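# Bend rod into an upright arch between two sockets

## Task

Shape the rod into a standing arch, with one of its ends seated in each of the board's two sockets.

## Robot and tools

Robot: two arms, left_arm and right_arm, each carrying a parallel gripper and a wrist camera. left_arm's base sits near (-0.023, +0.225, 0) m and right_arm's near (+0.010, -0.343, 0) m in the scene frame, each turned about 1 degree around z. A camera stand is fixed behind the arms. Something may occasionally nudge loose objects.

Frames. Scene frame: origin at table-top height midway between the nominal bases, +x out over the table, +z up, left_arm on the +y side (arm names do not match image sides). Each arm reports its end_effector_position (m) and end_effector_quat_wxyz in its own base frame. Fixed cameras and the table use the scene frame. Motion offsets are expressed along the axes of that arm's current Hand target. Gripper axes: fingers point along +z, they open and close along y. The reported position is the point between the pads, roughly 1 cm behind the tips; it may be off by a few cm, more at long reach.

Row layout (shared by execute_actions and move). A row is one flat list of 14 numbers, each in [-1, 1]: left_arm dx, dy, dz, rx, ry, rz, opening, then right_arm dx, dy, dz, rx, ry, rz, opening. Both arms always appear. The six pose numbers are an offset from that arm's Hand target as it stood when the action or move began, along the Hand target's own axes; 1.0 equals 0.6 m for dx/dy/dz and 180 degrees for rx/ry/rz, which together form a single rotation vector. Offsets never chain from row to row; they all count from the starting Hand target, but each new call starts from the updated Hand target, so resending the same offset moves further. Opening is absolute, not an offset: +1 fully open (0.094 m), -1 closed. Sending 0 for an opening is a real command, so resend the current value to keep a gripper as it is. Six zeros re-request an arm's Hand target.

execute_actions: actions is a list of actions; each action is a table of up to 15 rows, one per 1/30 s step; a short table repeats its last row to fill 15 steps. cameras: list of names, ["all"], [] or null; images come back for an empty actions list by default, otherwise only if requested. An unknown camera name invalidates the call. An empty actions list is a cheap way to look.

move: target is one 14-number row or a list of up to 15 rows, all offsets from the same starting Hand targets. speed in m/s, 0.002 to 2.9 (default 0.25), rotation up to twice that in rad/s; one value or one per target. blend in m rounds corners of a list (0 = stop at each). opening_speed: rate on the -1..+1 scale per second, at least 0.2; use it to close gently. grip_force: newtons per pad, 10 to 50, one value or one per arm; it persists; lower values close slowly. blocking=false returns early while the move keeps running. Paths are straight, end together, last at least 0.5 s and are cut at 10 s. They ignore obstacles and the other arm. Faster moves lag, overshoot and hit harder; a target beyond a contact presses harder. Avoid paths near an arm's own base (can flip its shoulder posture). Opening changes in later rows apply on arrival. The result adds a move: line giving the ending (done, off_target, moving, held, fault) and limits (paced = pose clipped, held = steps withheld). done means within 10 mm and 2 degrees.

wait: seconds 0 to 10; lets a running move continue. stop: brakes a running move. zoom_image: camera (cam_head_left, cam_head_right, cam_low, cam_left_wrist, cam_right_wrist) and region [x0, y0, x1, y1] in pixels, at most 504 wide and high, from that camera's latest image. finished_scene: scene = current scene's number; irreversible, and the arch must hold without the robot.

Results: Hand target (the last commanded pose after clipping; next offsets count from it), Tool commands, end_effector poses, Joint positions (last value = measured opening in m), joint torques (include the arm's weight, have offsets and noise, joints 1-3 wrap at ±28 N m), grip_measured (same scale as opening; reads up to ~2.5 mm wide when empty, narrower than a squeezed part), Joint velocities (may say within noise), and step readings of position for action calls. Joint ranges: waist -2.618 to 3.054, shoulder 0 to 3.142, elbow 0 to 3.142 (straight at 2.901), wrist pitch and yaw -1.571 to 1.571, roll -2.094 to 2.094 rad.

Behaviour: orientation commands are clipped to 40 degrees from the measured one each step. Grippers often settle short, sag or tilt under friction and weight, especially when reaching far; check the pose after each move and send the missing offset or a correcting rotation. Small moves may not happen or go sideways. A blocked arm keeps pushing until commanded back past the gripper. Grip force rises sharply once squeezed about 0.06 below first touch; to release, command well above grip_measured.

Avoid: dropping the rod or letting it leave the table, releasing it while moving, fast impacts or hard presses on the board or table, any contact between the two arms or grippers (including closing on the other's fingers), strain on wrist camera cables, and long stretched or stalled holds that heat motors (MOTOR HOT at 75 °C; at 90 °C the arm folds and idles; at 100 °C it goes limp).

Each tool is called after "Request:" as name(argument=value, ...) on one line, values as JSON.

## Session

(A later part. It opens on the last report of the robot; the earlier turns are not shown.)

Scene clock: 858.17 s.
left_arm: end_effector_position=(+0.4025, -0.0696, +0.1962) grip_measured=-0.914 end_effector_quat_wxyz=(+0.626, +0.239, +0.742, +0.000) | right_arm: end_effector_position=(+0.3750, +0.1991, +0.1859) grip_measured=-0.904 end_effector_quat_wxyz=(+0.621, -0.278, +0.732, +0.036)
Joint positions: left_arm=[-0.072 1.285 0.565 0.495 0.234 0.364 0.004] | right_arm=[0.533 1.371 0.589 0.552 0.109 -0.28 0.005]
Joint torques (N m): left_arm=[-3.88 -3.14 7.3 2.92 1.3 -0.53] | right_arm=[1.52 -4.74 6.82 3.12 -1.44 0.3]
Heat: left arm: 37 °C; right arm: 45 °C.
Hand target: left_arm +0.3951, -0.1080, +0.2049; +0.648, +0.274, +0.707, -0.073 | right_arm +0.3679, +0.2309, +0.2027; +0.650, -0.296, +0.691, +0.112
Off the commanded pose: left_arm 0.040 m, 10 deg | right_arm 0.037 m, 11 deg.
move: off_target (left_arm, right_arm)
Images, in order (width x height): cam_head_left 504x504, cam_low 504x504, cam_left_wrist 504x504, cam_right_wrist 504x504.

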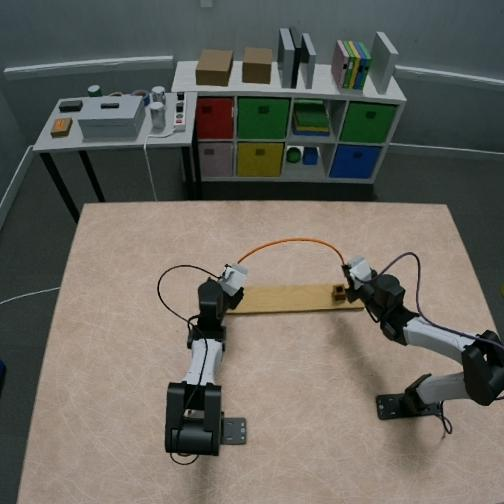

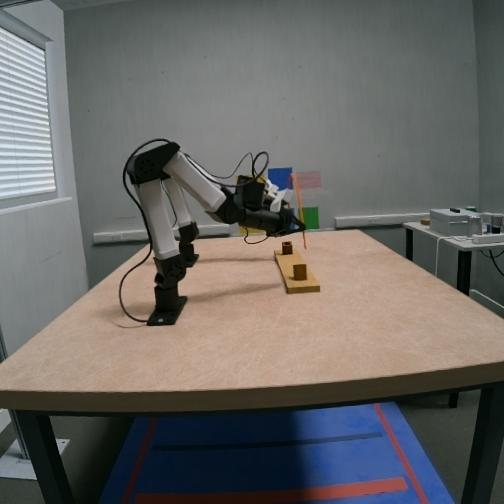

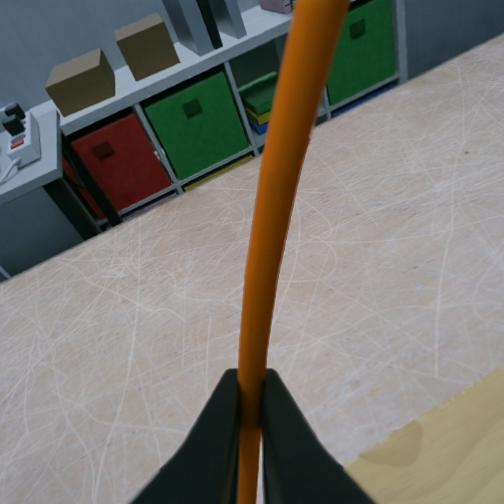

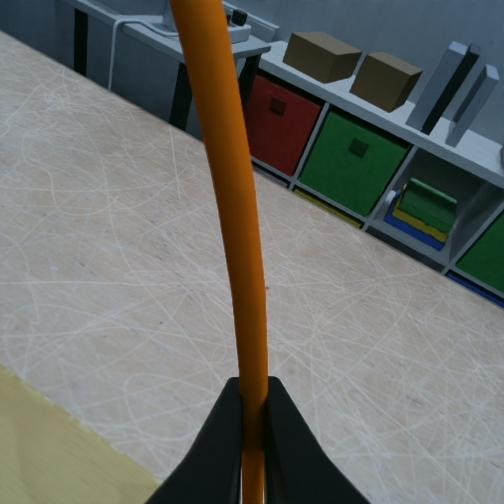

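Request:
move(target=[0.0228, -0.0428, 0.0162, 0, 0, 0, -1, -0.0530, 0.0130, -0.0142, 0, 0, 0, -1], speed=0.1, cameras=["cam_low", "cam_left_wrist", "cam_head_left"])

Request:
zoom_image(camera="cam_low", region=[260, 200, 320, 260])

Request:
zoom_image(camera="cam_left_wrist", region=[130, 380, 380, 504])

Scene clock: 945.73 s.
left_arm: end_effector_position=(+0.3983, -0.0959, +0.1746) grip_measured=-0.914 end_effector_quat_wxyz=(+0.628, +0.234, +0.742, -0.028) | right_arm: end_effector_position=(+0.3701, +0.2077, +0.2116) grip_measured=-0.904 end_effector_quat_wxyz=(+0.643, -0.269, +0.715, +0.047)
Joint positions: left_arm=[-0.156 1.35 0.501 0.635 0.189 0.302 0.004] | right_arm=[0.565 1.33 0.609 0.551 0.131 -0.264 0.005]
Joint torques (N m): left_arm=[-4.53 -3.06 7.23 2.92 0.86 -0.18] | right_arm=[3.71 -8.31 10.96 1.84 -1.09 0.26]
Heat: left arm: 37 °C; right arm: 52 °C.
Hand target: left_arm +0.3911, -0.1299, +0.1840; +0.648, +0.274, +0.707, -0.073 | right_arm +0.3559, +0.2411, +0.2329; +0.650, -0.296, +0.691, +0.112
Off the commanded pose: left_arm 0.036 m, 8 deg | right_arm 0.042 m, 9 deg.
move: off_target (left_arm, right_arm)
Images, in order (width x height): cam_head_left 504x504, cam_low 504x504, cam_left_wrist 504x504.

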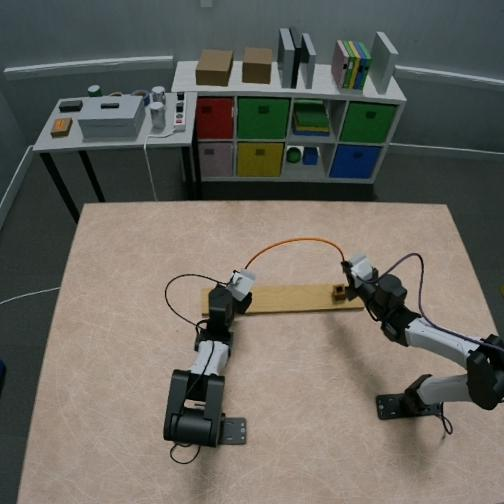

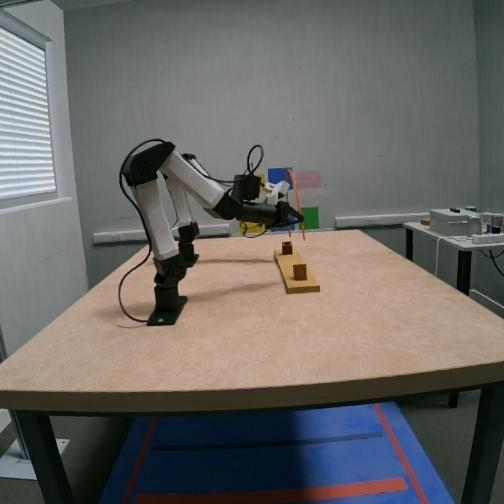

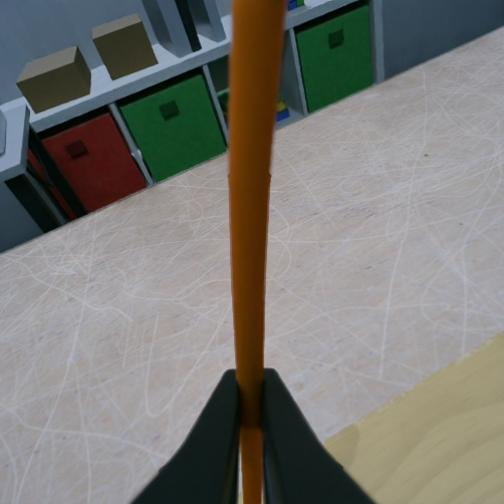

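Scaled by 8.400.

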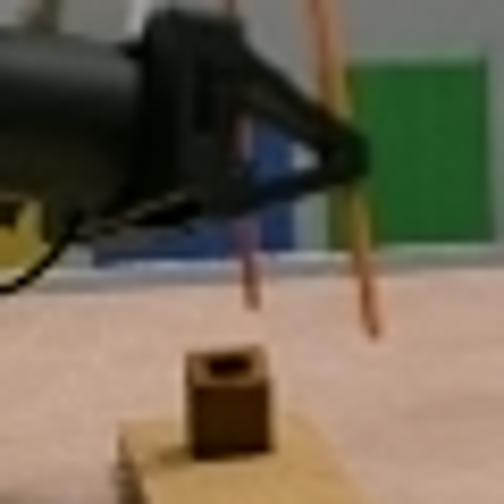

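Scaled by 2.016.

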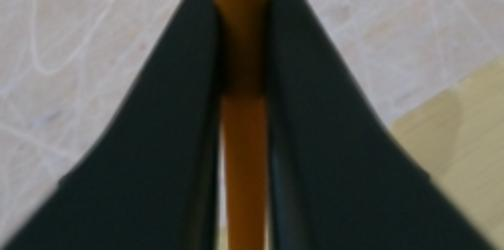

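Request:
move(target=[0.0308, -0.0107, -0.0145, 0, 0, 0, -1, 0, 0, 0, 0, 0, 0, -1], speed=0.08, cameras=["cam_low"])

Request:
zoom_image(camera="cam_low", region=[260, 200, 320, 260])

Scene clock: 963.00 s.
left_arm: end_effector_position=(+0.3878, -0.0943, +0.1560) grip_measured=-0.914 end_effector_quat_wxyz=(+0.628, +0.234, +0.742, -0.028) | right_arm: end_effector_position=(+0.3697, +0.2082, +0.2112) grip_measured=-0.904 end_effector_quat_wxyz=(+0.643, -0.270, +0.715, +0.047)
Joint positions: left_arm=[-0.156 1.367 0.42 0.731 0.189 0.302 0.004] | right_arm=[0.566 1.33 0.609 0.549 0.131 -0.264 0.005]
Joint torques (N m): left_arm=[-4.03 -2.97 6.89 2.9 0.92 -0.14] | right_arm=[3.54 -8.29 10.97 1.87 -1.09 0.26]
Heat: left arm: 40 °C; right arm: 46 °C.
Hand target: left_arm +0.3802, -0.1259, +0.1661; +0.648, +0.274, +0.707, -0.073 | right_arm +0.3560, +0.2410, +0.2329; +0.650, -0.296, +0.691, +0.112
Off the commanded pose: left_arm 0.034 m, 8 deg | right_arm 0.042 m, 9 deg.
move: off_target (left_arm, right_arm)
Images, in order (width x height): cam_low 504x504.

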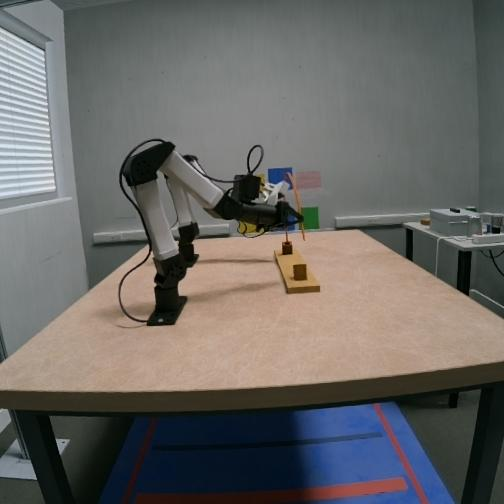

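Scaled by 8.400.

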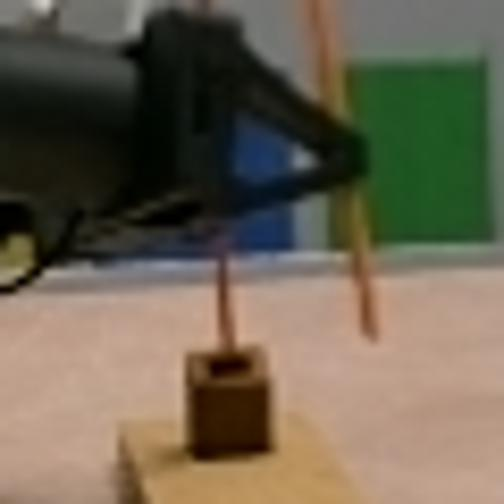

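Request:
move(target=[0.0244, -0.0004, 0.0003, 0, 0, 0, -1, 0, 0, 0, 0, 0, 0, -1], speed=0.06, cameras=["cam_low"])

Request:
zoom_image(camera="cam_low", region=[272, 224, 304, 256])

Scene clock: 967.43 s.
left_arm: end_effector_position=(+0.3879, -0.0943, +0.1423) grip_measured=-0.914 end_effector_quat_wxyz=(+0.628, +0.234, +0.741, -0.028) | right_arm: end_effector_position=(+0.3697, +0.2082, +0.2108) grip_measured=-0.904 end_effector_quat_wxyz=(+0.642, -0.270, +0.716, +0.047)
Joint positions: left_arm=[-0.156 1.427 0.39 0.823 0.189 0.302 0.004] | right_arm=[0.566 1.33 0.609 0.548 0.131 -0.264 0.005]
Joint torques (N m): left_arm=[-2.67 -3.25 6.3 2.87 1.07 -0.11] | right_arm=[3.54 -8.29 10.97 1.88 -1.09 0.26]
Heat: left arm: 41 °C; right arm: 46 °C.
Hand target: left_arm +0.3801, -0.1219, +0.1521; +0.648, +0.274, +0.707, -0.073 | right_arm +0.3560, +0.2410, +0.2329; +0.650, -0.296, +0.691, +0.112
Off the commanded pose: left_arm 0.030 m, 8 deg | right_arm 0.042 m, 9 deg.
move: off_target (left_arm, right_arm)
Images, in order (width x height): cam_low 504x504.

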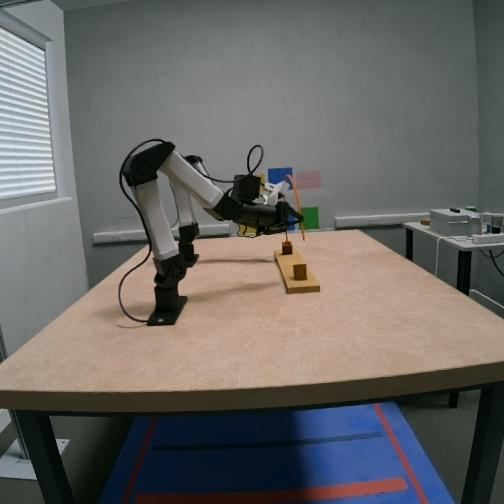

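Scaled by 15.750.

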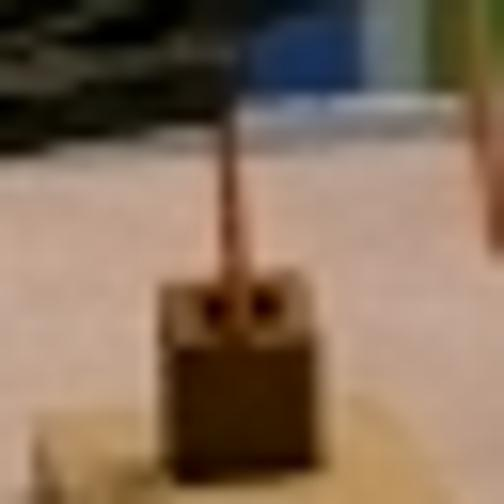

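Request:
move(target=[0.0390, 0.0015, -0.0006, 0, 0, 0, -1, 0, 0, 0, 0, 0, 0, -1], speed=0.06, cameras=["cam_low"])

Request:
zoom_image(camera="cam_low", region=[268, 210, 324, 266])

Scene clock: 973.57 s.
left_arm: end_effector_position=(+0.3919, -0.0901, +0.1404) grip_measured=-0.914 end_effector_quat_wxyz=(+0.658, +0.230, +0.717, -0.024) | right_arm: end_effector_position=(+0.3689, +0.2094, +0.2108) grip_measured=-0.904 end_effector_quat_wxyz=(+0.642, -0.271, +0.715, +0.048)
Joint positions: left_arm=[-0.137 1.532 0.352 1.044 0.208 0.302 0.004] | right_arm=[0.57 1.33 0.609 0.548 0.131 -0.264 0.005]
Joint torques (N m): left_arm=[-1.59 -2.91 4.88 2.26 1.18 -0.1] | right_arm=[3.28 -8.25 11 1.88 -1.08 0.26]
Heat: left arm: 42 °C; right arm: 45 °C.
Hand target: left_arm +0.3800, -0.1142, +0.1299; +0.648, +0.274, +0.707, -0.073 | right_arm +0.3559, +0.2410, +0.2329; +0.650, -0.296, +0.691, +0.112
Off the commanded pose: left_arm 0.029 m, 8 deg | right_arm 0.041 m, 8 deg.
move: off_target (left_arm, right_arm)
Images, in order (width x height): cam_low 504x504.

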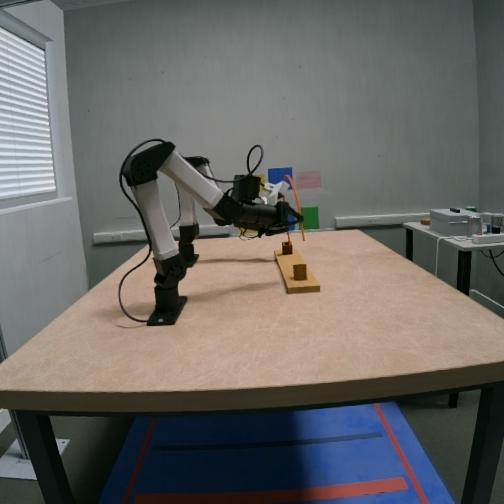

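Scaled by 9.000.

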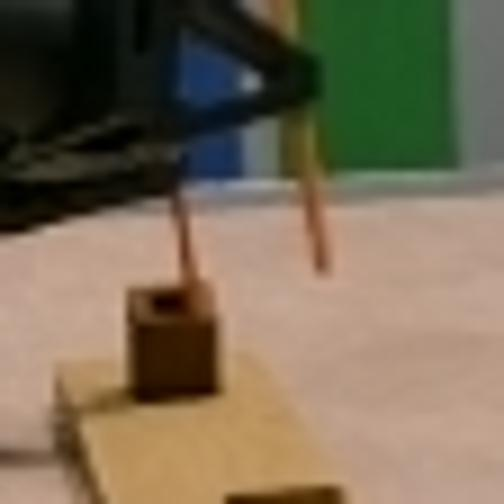

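Request:
move(target=[[-0.0535, 0.0068, -0.0043, 0, 0, 0, -1, 0, 0, 0, 0, 0, 0, -1], [-0.0333, 0.0038, -0.0043, 0, 0, 0, -1, 0, 0, 0, 0, 0, 0, -1]], speed=0.08, cameras=["cam_low"])

Request:
zoom_image(camera="cam_low", region=[272, 224, 304, 256])

Scene clock: 986.17 s.
left_arm: end_effector_position=(+0.3829, -0.0888, +0.1413) grip_measured=-0.914 end_effector_quat_wxyz=(+0.638, +0.231, +0.734, -0.027) | right_arm: end_effector_position=(+0.3689, +0.2094, +0.2108) grip_measured=-0.904 end_effector_quat_wxyz=(+0.642, -0.271, +0.715, +0.048)
Joint positions: left_arm=[-0.137 1.429 0.352 0.886 0.208 0.302 0.004] | right_arm=[0.57 1.33 0.609 0.548 0.131 -0.264 0.005]
Joint torques (N m): left_arm=[-2.56 -2.96 8.42 2.45 1.07 -0.09] | right_arm=[3.26 -8.25 11 1.89 -1.09 0.26]
Heat: left arm: 41 °C; right arm: 45 °C.
Hand target: left_arm +0.3790, -0.1169, +0.1499; +0.648, +0.274, +0.707, -0.073 | right_arm +0.3559, +0.2410, +0.2329; +0.650, -0.296, +0.691, +0.112
Off the commanded pose: left_arm 0.030 m, 8 deg | right_arm 0.041 m, 8 deg.
move: off_target (left_arm, right_arm)
Images, in order (width x height): cam_low 504x504.

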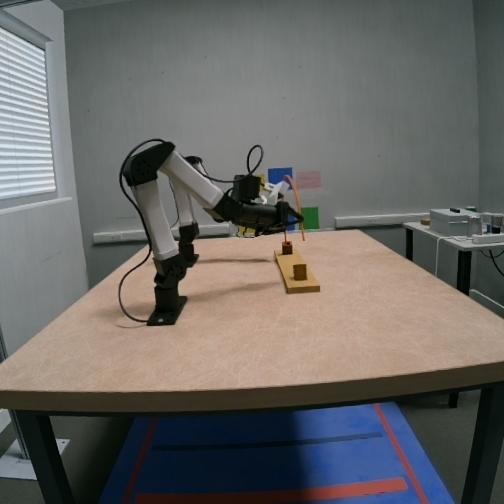

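Scaled by 15.750.

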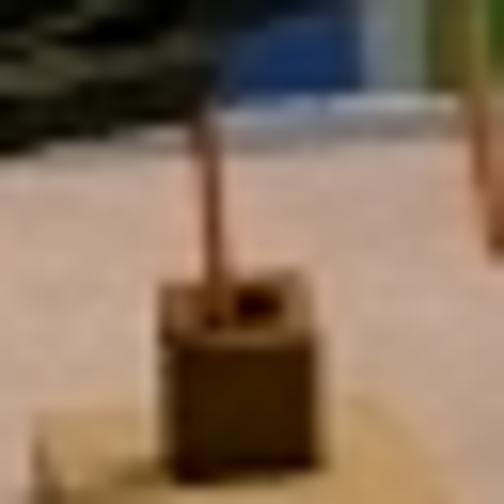

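Request:
move(target=[0.0178, 0.0062, 0.0082, 0, 0, 0, -1, 0, 0, 0, 0, 0, 0, -1], speed=0.06, cameras=["cam_low"])

Request:
zoom_image(camera="cam_low", region=[272, 224, 304, 256])

Scene clock: 998.77 s.
left_arm: end_effector_position=(+0.3872, -0.0832, +0.1234) grip_measured=-0.914 end_effector_quat_wxyz=(+0.624, +0.226, +0.748, -0.024) | right_arm: end_effector_position=(+0.3687, +0.2092, +0.2090) grip_measured=-0.904 end_effector_quat_wxyz=(+0.639, -0.272, +0.718, +0.048)
Joint positions: left_arm=[-0.122 1.497 0.352 0.918 0.206 0.302 0.004] | right_arm=[0.57 1.33 0.609 0.54 0.131 -0.264 0.005]
Joint torques (N m): left_arm=[-2.21 -3.22 8.1 2.77 1.28 -0.03] | right_arm=[3.25 -8.32 11 1.96 -1.09 0.26]
Heat: left arm: 42 °C; right arm: 45 °C.
Hand target: left_arm +0.3850, -0.1130, +0.1400; +0.648, +0.274, +0.707, -0.073 | right_arm +0.3559, +0.2410, +0.2329; +0.650, -0.296, +0.691, +0.112
Off the commanded pose: left_arm 0.034 m, 9 deg | right_arm 0.042 m, 9 deg.
move: off_target (left_arm, right_arm)
Images, in order (width x height): cam_low 504x504.

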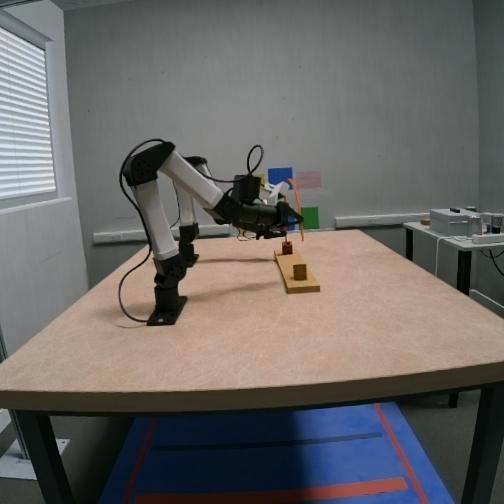

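Scaled by 15.750.

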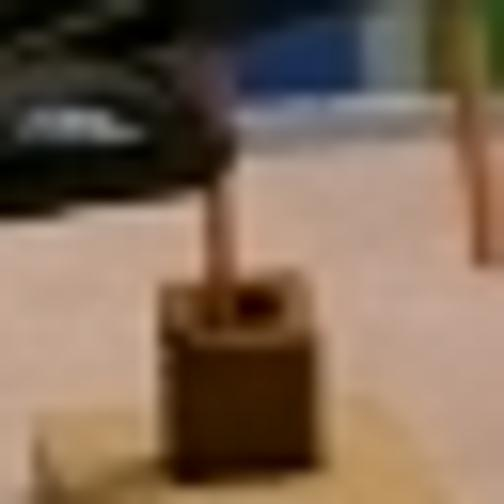

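Request:
move(target=[0.0207, 0.0045, 0.0055, 0, 0, 0, -1, 0, 0, 0, 0, 0, 0, -1], speed=0.06, cameras=["cam_low", "cam_left_wrist"])

Request:
zoom_image(camera="cam_low", region=[260, 200, 330, 270])

Scene clock: 1003.40 s.
left_arm: end_effector_position=(+0.3927, -0.0795, +0.1143) grip_measured=-0.914 end_effector_quat_wxyz=(+0.627, +0.224, +0.746, -0.024) | right_arm: end_effector_position=(+0.3677, +0.2106, +0.2082) grip_measured=-0.904 end_effector_quat_wxyz=(+0.638, -0.275, +0.718, +0.048)
Joint positions: left_arm=[-0.106 1.574 0.352 1.001 0.218 0.302 0.004] | right_arm=[0.574 1.33 0.609 0.537 0.131 -0.266 0.005]
Joint torques (N m): left_arm=[-1.84 -3.58 7.17 2.73 1.34 0.02] | right_arm=[2.89 -8.28 11.03 1.98 -1.09 0.27]
Heat: left arm: 42 °C; right arm: 44 °C.
Hand target: left_arm +0.3891, -0.1086, +0.1282; +0.648, +0.274, +0.707, -0.073 | right_arm +0.3559, +0.2410, +0.2329; +0.650, -0.296, +0.691, +0.112
Off the commanded pose: left_arm 0.032 m, 10 deg | right_arm 0.041 m, 8 deg.
move: off_target (left_arm, right_arm)
Images, in order (width x height): cam_low 504x504, cam_left_wrist 504x504.

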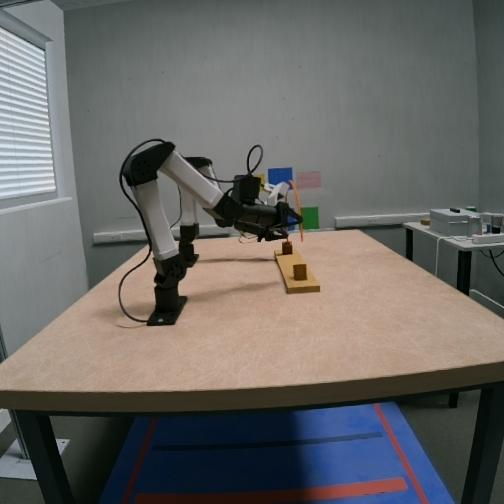

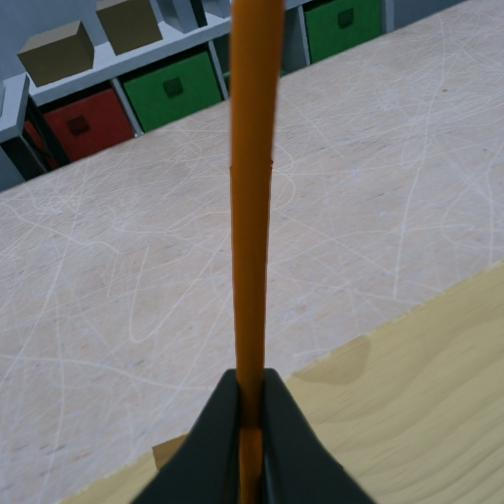

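Scaled by 7.200.

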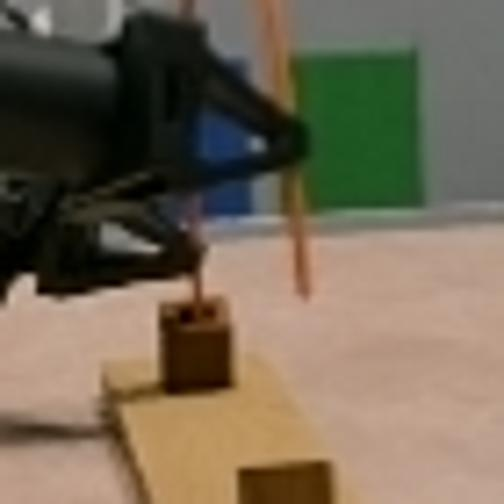

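Request:
move(target=[0, 0, 0, 0, 0, 0, -1, 0.0933, 0.0243, 0.0080, 0, 0, 0, -1], speed=0.1, cameras=["cam_low", "cam_head_left"])

Request:
zoom_image(camera="cam_low", region=[260, 210, 330, 280])

Request:
zoom_image(camera="cam_head_left", region=[280, 230, 400, 330])

Scene clock: 1019.57 s.
left_arm: end_effector_position=(+0.3927, -0.0795, +0.1143) grip_measured=-0.914 end_effector_quat_wxyz=(+0.627, +0.225, +0.746, -0.023) | right_arm: end_effector_position=(+0.3617, +0.2082, +0.1559) grip_measured=-0.904 end_effector_quat_wxyz=(+0.620, -0.284, +0.730, +0.045)
Joint positions: left_arm=[-0.106 1.574 0.352 1.001 0.218 0.305 0.004] | right_arm=[0.577 1.433 0.494 0.707 0.131 -0.267 0.005]
Joint torques (N m): left_arm=[-1.78 -3.51 7.21 2.73 1.34 0.01] | right_arm=[3.14 -4.79 6.65 3.12 -1.02 0.28]
Heat: left arm: 44 °C; right arm: 45 °C.
Hand target: left_arm +0.3891, -0.1086, +0.1282; +0.648, +0.274, +0.707, -0.073 | right_arm +0.3529, +0.2405, +0.1749; +0.650, -0.296, +0.691, +0.112
Off the commanded pose: left_arm 0.032 m, 10 deg | right_arm 0.039 m, 10 deg.
move: off_target (left_arm, right_arm)
Images, in order (width x height): cam_head_left 504x504, cam_low 504x504.

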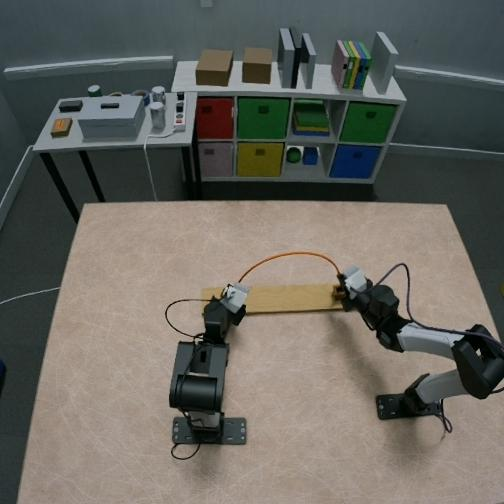

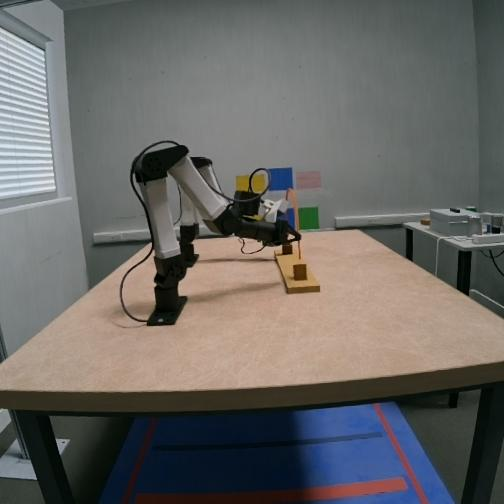

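Scaled by 7.200.

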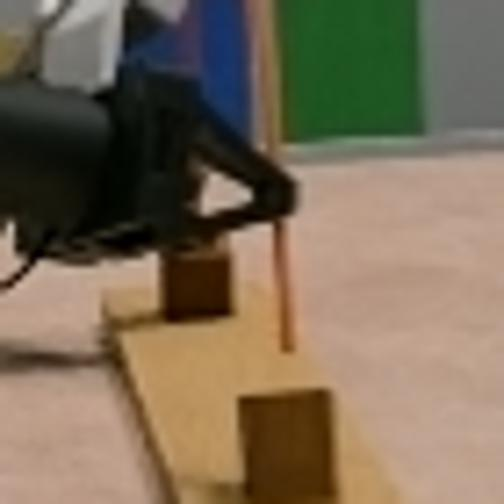

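Scaled by 4.200.

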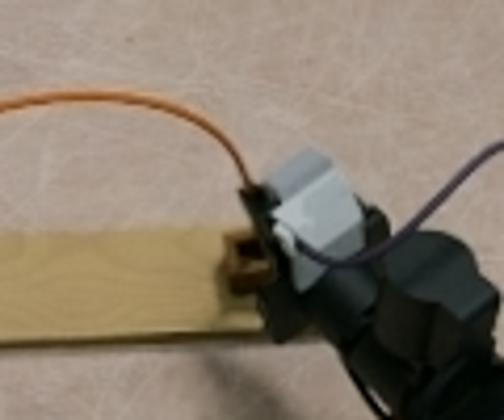

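Request:
move(target=[0, 0, 0, 0, 0, 0, -1, 0.0441, 0.0134, -0.0043, 0, 0, 0, -1], speed=0.06, cameras=["cam_low", "cam_right_wrist"])

Request:
zoom_image(camera="cam_low", region=[260, 210, 330, 280])

Scene clock: 1029.87 s.
left_arm: end_effector_position=(+0.3927, -0.0795, +0.1143) grip_measured=-0.914 end_effector_quat_wxyz=(+0.627, +0.227, +0.745, -0.021) | right_arm: end_effector_position=(+0.3567, +0.2073, +0.1300) grip_measured=-0.904 end_effector_quat_wxyz=(+0.622, -0.281, +0.729, +0.049)
Joint positions: left_arm=[-0.106 1.574 0.352 1.001 0.218 0.312 0.004] | right_arm=[0.583 1.526 0.42 0.881 0.134 -0.258 0.005]
Joint torques (N m): left_arm=[-1.8 -3.49 7.21 2.74 1.34 0.01] | right_arm=[3.28 -5.01 5.91 3.07 -0.97 0.22]
Heat: left arm: 46 °C; right arm: 49 °C.
Hand target: left_arm +0.3891, -0.1086, +0.1282; +0.648, +0.274, +0.707, -0.073 | right_arm +0.3468, +0.2386, +0.1478; +0.650, -0.296, +0.691, +0.112
Off the commanded pose: left_arm 0.032 m, 9 deg | right_arm 0.037 m, 9 deg.
move: off_target (left_arm, right_arm)
Images, in order (width x height): cam_low 504x504, cam_right_wrist 504x504.

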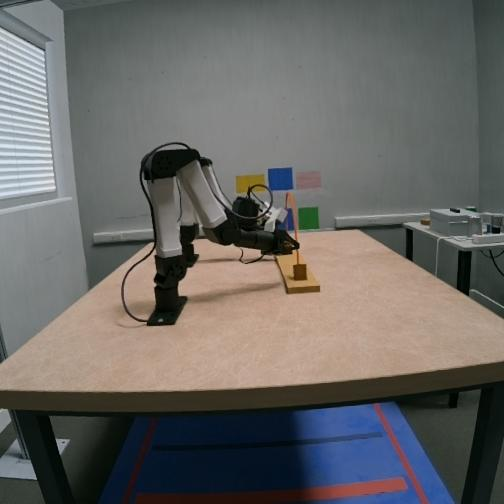

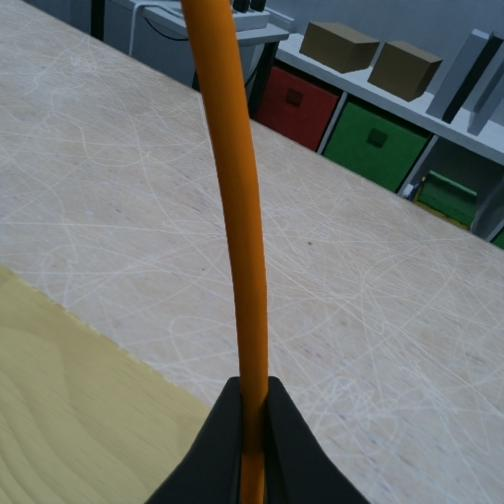

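Scaled by 7.200.

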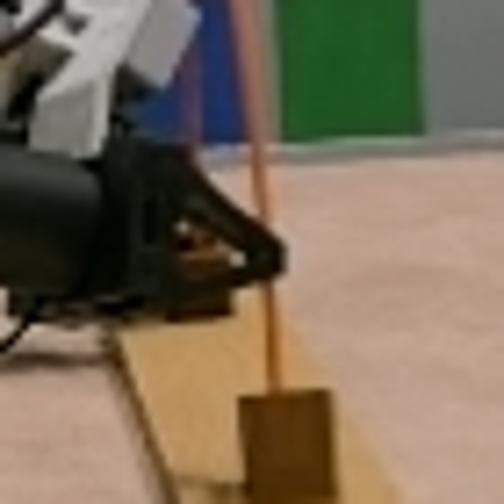

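Request:
move(target=[0, 0, 0, 0, 0, 0, -1, 0.0290, 0.0060, -0.0010, 0, 0, 0, -1], speed=0.06, cameras=["cam_low", "cam_right_wrist", "cam_head_left"])

Request:
zoom_image(camera="cam_low", region=[260, 190, 330, 280])

Request:
zoom_image(camera="cam_right_wrist", region=[130, 380, 380, 504])

Request:
zoom_image(camera="cam_head_left", region=[200, 240, 380, 330])

Scene clock: 1042.63 s.
left_arm: end_effector_position=(+0.3927, -0.0795, +0.1143) grip_measured=-0.914 end_effector_quat_wxyz=(+0.627, +0.228, +0.745, -0.020) | right_arm: end_effector_position=(+0.3549, +0.2061, +0.1130) grip_measured=-0.904 end_effector_quat_wxyz=(+0.623, -0.279, +0.729, +0.050)
Joint positions: left_arm=[-0.106 1.574 0.352 1.001 0.218 0.315 0.004] | right_arm=[0.583 1.607 0.383 1.002 0.134 -0.255 0.005]
Joint torques (N m): left_arm=[-1.81 -3.45 7.23 2.73 1.36 -0.01] | right_arm=[3.12 -5.23 5.35 3.05 -0.98 0.19]
Heat: left arm: 47 °C; right arm: 52 °C.
Hand target: left_arm +0.3891, -0.1086, +0.1282; +0.648, +0.274, +0.707, -0.073 | right_arm +0.3446, +0.2365, +0.1303; +0.650, -0.296, +0.691, +0.112
Off the commanded pose: left_arm 0.032 m, 9 deg | right_arm 0.036 m, 9 deg.
move: off_target (left_arm, right_arm)
Images, in order (width x height): cam_head_left 504x504, cam_low 504x504, cam_right_wrist 504x504.

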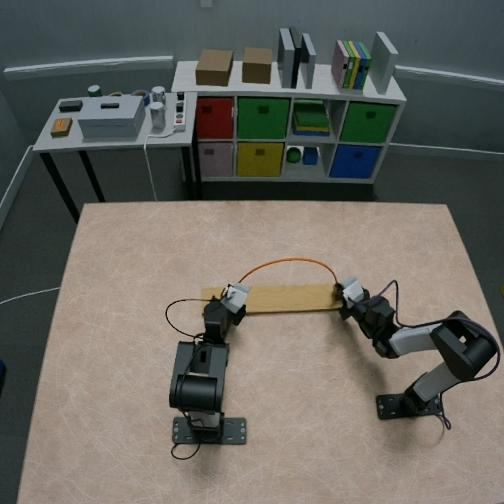

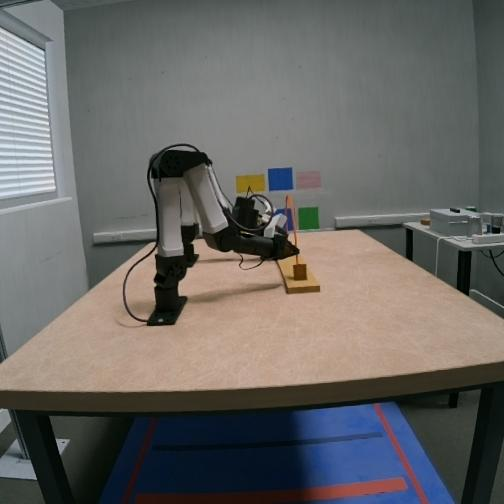

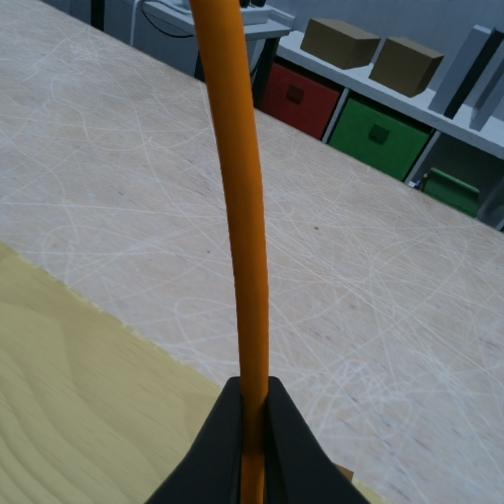

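Scaled by 5.600.

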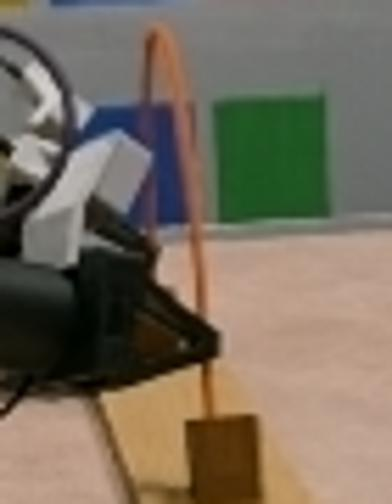

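Scaled by 2.016.

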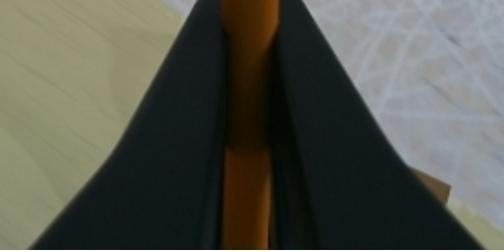

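Scaled by 2.800.

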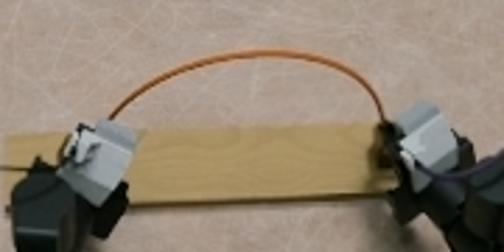

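Request:
move(target=[0.0123, 0.0152, -0.0082, 0, 0, 0, -1, 0.0163, -0.0177, -0.0122, 0, 0, 0, -1], speed=0.05, cameras=["cam_low", "cam_left_wrist", "cam_right_wrist"])

Request:
zoom_image(camera="cam_low", region=[250, 190, 330, 290])

Scene clock: 1055.93 s.
left_arm: end_effector_position=(+0.3944, -0.0719, +0.1154) grip_measured=-0.914 end_effector_quat_wxyz=(+0.633, +0.237, +0.737, -0.022) | right_arm: end_effector_position=(+0.3520, +0.1967, +0.1102) grip_measured=-0.904 end_effector_quat_wxyz=(+0.627, -0.274, +0.728, +0.050)
Joint positions: left_arm=[-0.06 1.594 0.352 1.035 0.281 0.335 0.004] | right_arm=[0.561 1.607 0.347 1.048 0.119 -0.255 0.005]
Joint torques (N m): left_arm=[-1.42 -3.52 6.42 2.62 1.23 -0.14] | right_arm=[0.55 -4.59 4.97 3.02 -1.35 0.11]
Heat: left arm: 47 °C; right arm: 55 °C.
Hand target: left_arm +0.3891, -0.0965, +0.1241; +0.648, +0.274, +0.707, -0.073 | right_arm +0.3446, +0.2215, +0.1243; +0.650, -0.296, +0.691, +0.112
Off the commanded pose: left_arm 0.027 m, 8 deg | right_arm 0.029 m, 9 deg.
move: off_target (left_arm, right_arm)
Images, in order (width x height): cam_low 504x504, cam_left_wrist 504x504, cam_right_wrist 504x504.

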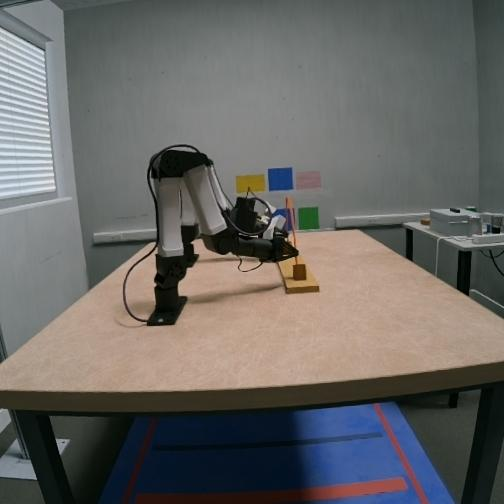

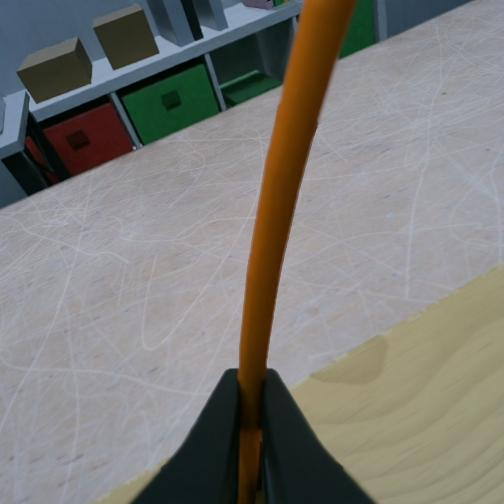

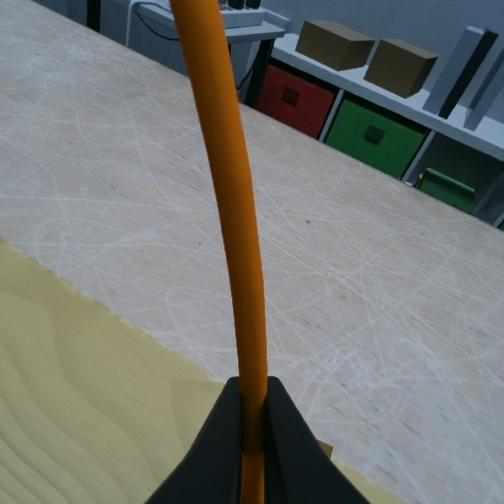

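Scaled by 5.040.

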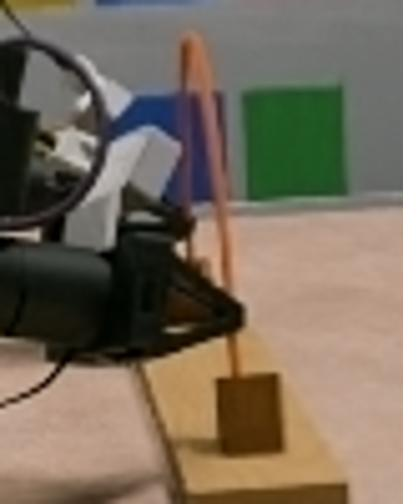

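Request:
move(target=[0.0059, 0.0168, -0.0092, 0.0049, 0.0140, -0.0076, -1, 0.0018, -0.0053, -0.0036, -0.0044, 0.0133, 0.0090, -1], speed=0.05, cameras=["cam_low", "cam_left_wrist", "cam_right_wrist"])

Request:
zoom_image(camera="cam_low", region=[250, 190, 330, 290])

Scene clock: 1075.83 s.
left_arm: end_effector_position=(+0.3921, -0.0661, +0.1172) grip_measured=-0.914 end_effector_quat_wxyz=(+0.633, +0.244, +0.734, -0.036) | right_arm: end_effector_position=(+0.3524, +0.1969, +0.1101) grip_measured=-0.904 end_effector_quat_wxyz=(+0.626, -0.279, +0.726, +0.059)
Joint positions: left_arm=[-0.014 1.579 0.352 1.015 0.355 0.339 0.004] | right_arm=[0.545 1.607 0.347 1.048 0.083 -0.255 0.005]
Joint torques (N m): left_arm=[-0.98 -6.2 8.61 1.61 1.02 -0.18] | right_arm=[0.31 -9.22 6.15 2.06 -1.2 0.34]
Heat: left arm: 44 °C; right arm: 55 °C.
Hand target: left_arm +0.3891, -0.0844, +0.1242; +0.630, +0.272, +0.724, -0.080 | right_arm +0.3446, +0.2176, +0.1242; +0.632, -0.293, +0.708, +0.120
Off the commanded pose: left_arm 0.020 m, 6 deg | right_arm 0.026 m, 7 deg.
move: off_target (left_arm, right_arm)
Images, in order (width x height): cam_low 504x504, cam_left_wrist 504x504, cam_right_wrist 504x504.

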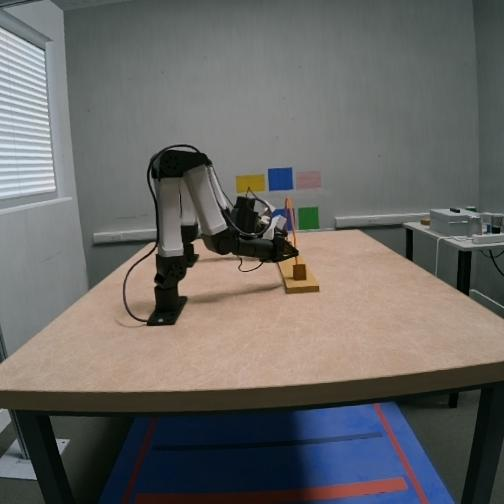

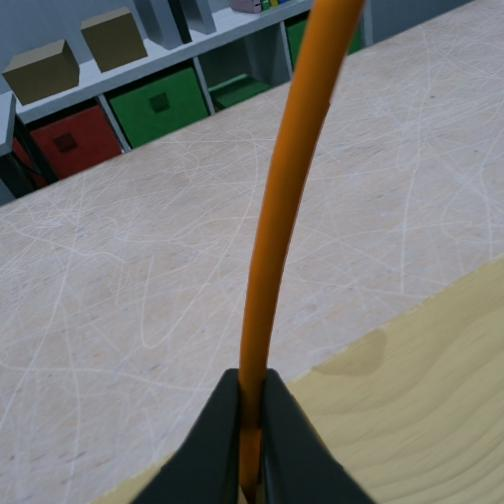

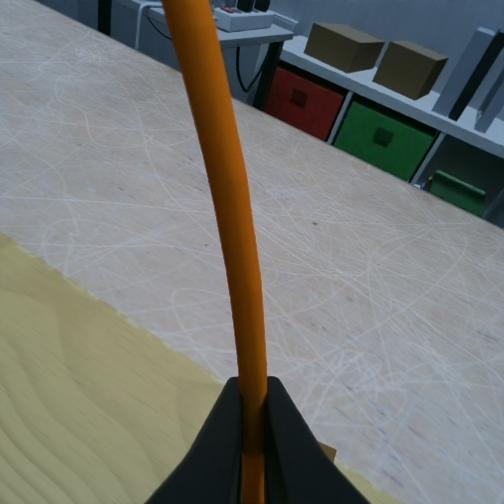

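Scaled by 5.040.

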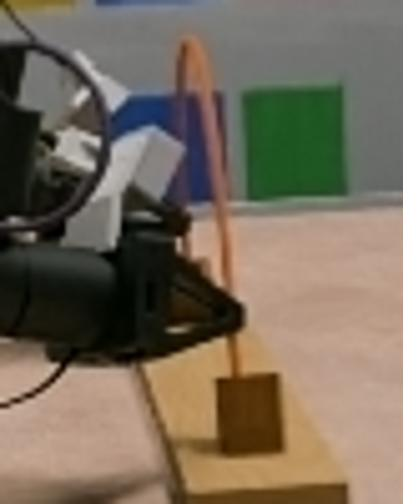

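Request:
move(target=[0, 0, 0, 0.0081, 0.0233, -0.0127, -1, 0, 0, 0, -0.0073, 0.0222, 0.0150, -1], speed=0.05, cameras=["cam_low"])

Request:
zoom_image(camera="cam_low", region=[250, 190, 330, 290])

Scene clock: 1093.20 s.
left_arm: end_effector_position=(+0.3924, -0.0661, +0.1173) grip_measured=-0.914 end_effector_quat_wxyz=(+0.603, +0.243, +0.759, -0.045) | right_arm: end_effector_position=(+0.3504, +0.1952, +0.1108) grip_measured=-0.904 end_effector_quat_wxyz=(+0.603, -0.274, +0.746, +0.068)
Joint positions: left_arm=[-0.014 1.503 0.4 0.811 0.355 0.339 0.004] | right_arm=[0.54 1.534 0.369 0.899 0.073 -0.22 0.005]
Joint torques (N m): left_arm=[-0.98 -5.85 9.59 1.51 1.05 -0.21] | right_arm=[0.28 -9.32 8.35 1.68 -1.24 0.42]
Heat: left arm: 40 °C; right arm: 50 °C.
Hand target: left_arm +0.3891, -0.0844, +0.1242; +0.597, +0.268, +0.750, -0.092 | right_arm +0.3446, +0.2176, +0.1244; +0.600, -0.287, +0.735, +0.132
Off the commanded pose: left_arm 0.020 m, 6 deg | right_arm 0.027 m, 8 deg.
move: off_target (left_arm, right_arm)
Images, in order (width x height): cam_low 504x504.

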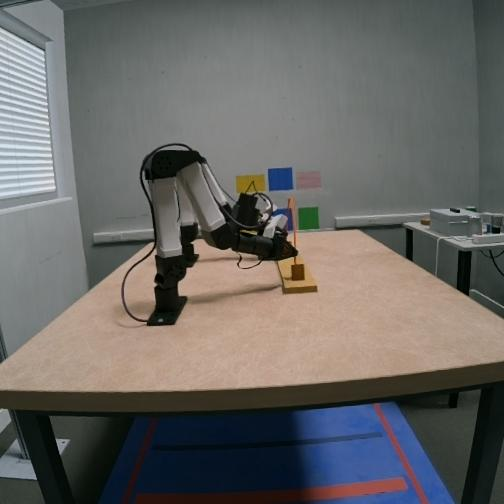

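Scaled by 5.040.

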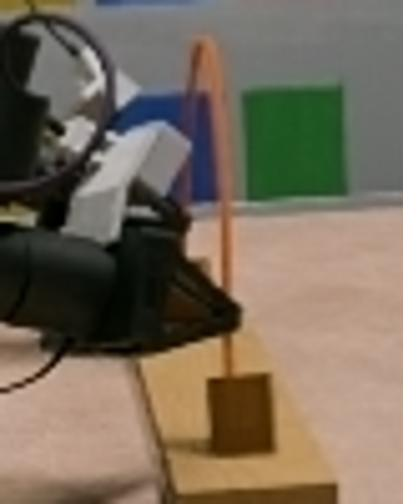

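Request:
move(target=[0, 0, 0, 0, 0, 0, -1, 0, 0, 0, 0, 0, 0, -0.6], opening_speed=0.3, speed=0.05, cameras=["cam_low", "cam_right_wrist", "cam_left_wrist"])

Request:
zoom_image(camera="cam_low", region=[250, 190, 330, 290])

Scene clock: 1101.57 s.
left_arm: end_effector_position=(+0.3926, -0.0653, +0.1173) grip_measured=-0.914 end_effector_quat_wxyz=(+0.603, +0.242, +0.759, -0.044) | right_arm: end_effector_position=(+0.3470, +0.2012, +0.1099) grip_measured=-0.602 end_effector_quat_wxyz=(+0.598, -0.272, +0.748, +0.095)
Joint positions: left_arm=[-0.012 1.503 0.4 0.811 0.355 0.341 0.004] | right_arm=[0.54 1.534 0.369 0.896 0.033 -0.183 0.019]
Joint torques (N m): left_arm=[-1.09 -5.91 9.63 1.5 1.05 -0.19] | right_arm=[0.12 -9.06 8.61 1.69 -0.83 0.1]
Heat: left arm: 39 °C; right arm: 48 °C.
Hand target: left_arm +0.3891, -0.0844, +0.1242; +0.597, +0.268, +0.750, -0.092 | right_arm +0.3446, +0.2176, +0.1244; +0.600, -0.287, +0.735, +0.132
Off the commanded pose: left_arm 0.021 m, 6 deg | right_arm 0.022 m, 5 deg.
move: off_target (left_arm, right_arm)
Images, in order (width x height): cam_low 504x504, cam_left_wrist 504x504, cam_right_wrist 504x504.

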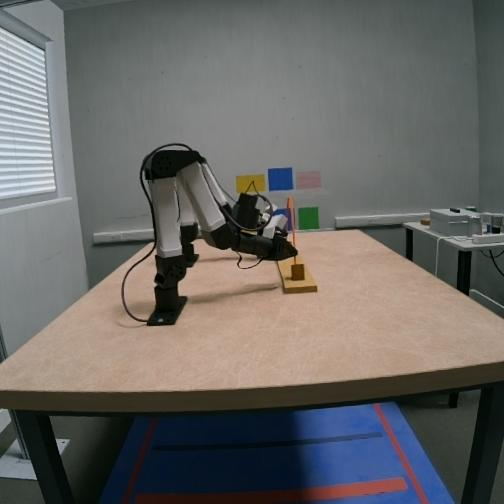

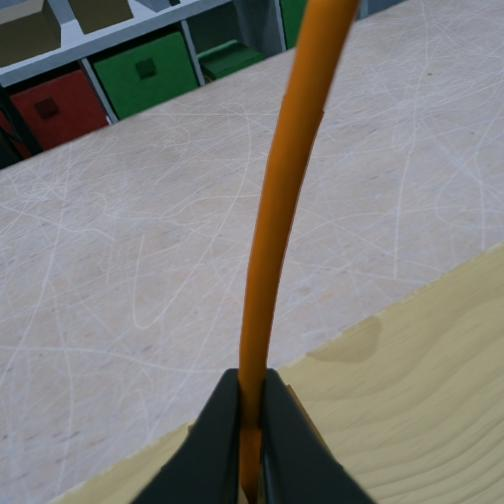

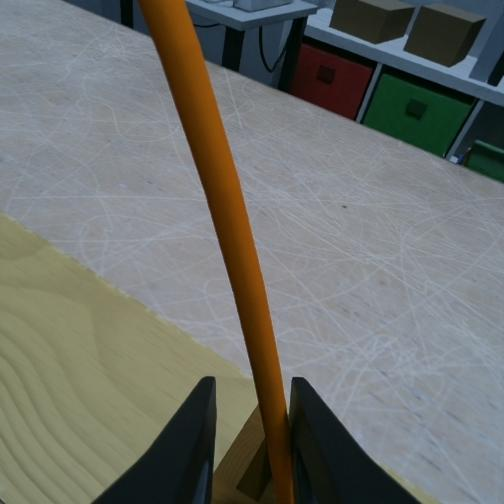

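Scaled by 5.040.

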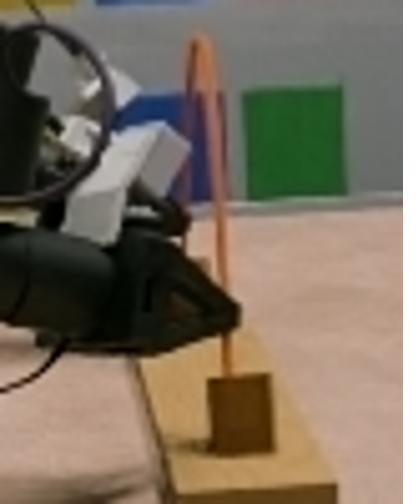

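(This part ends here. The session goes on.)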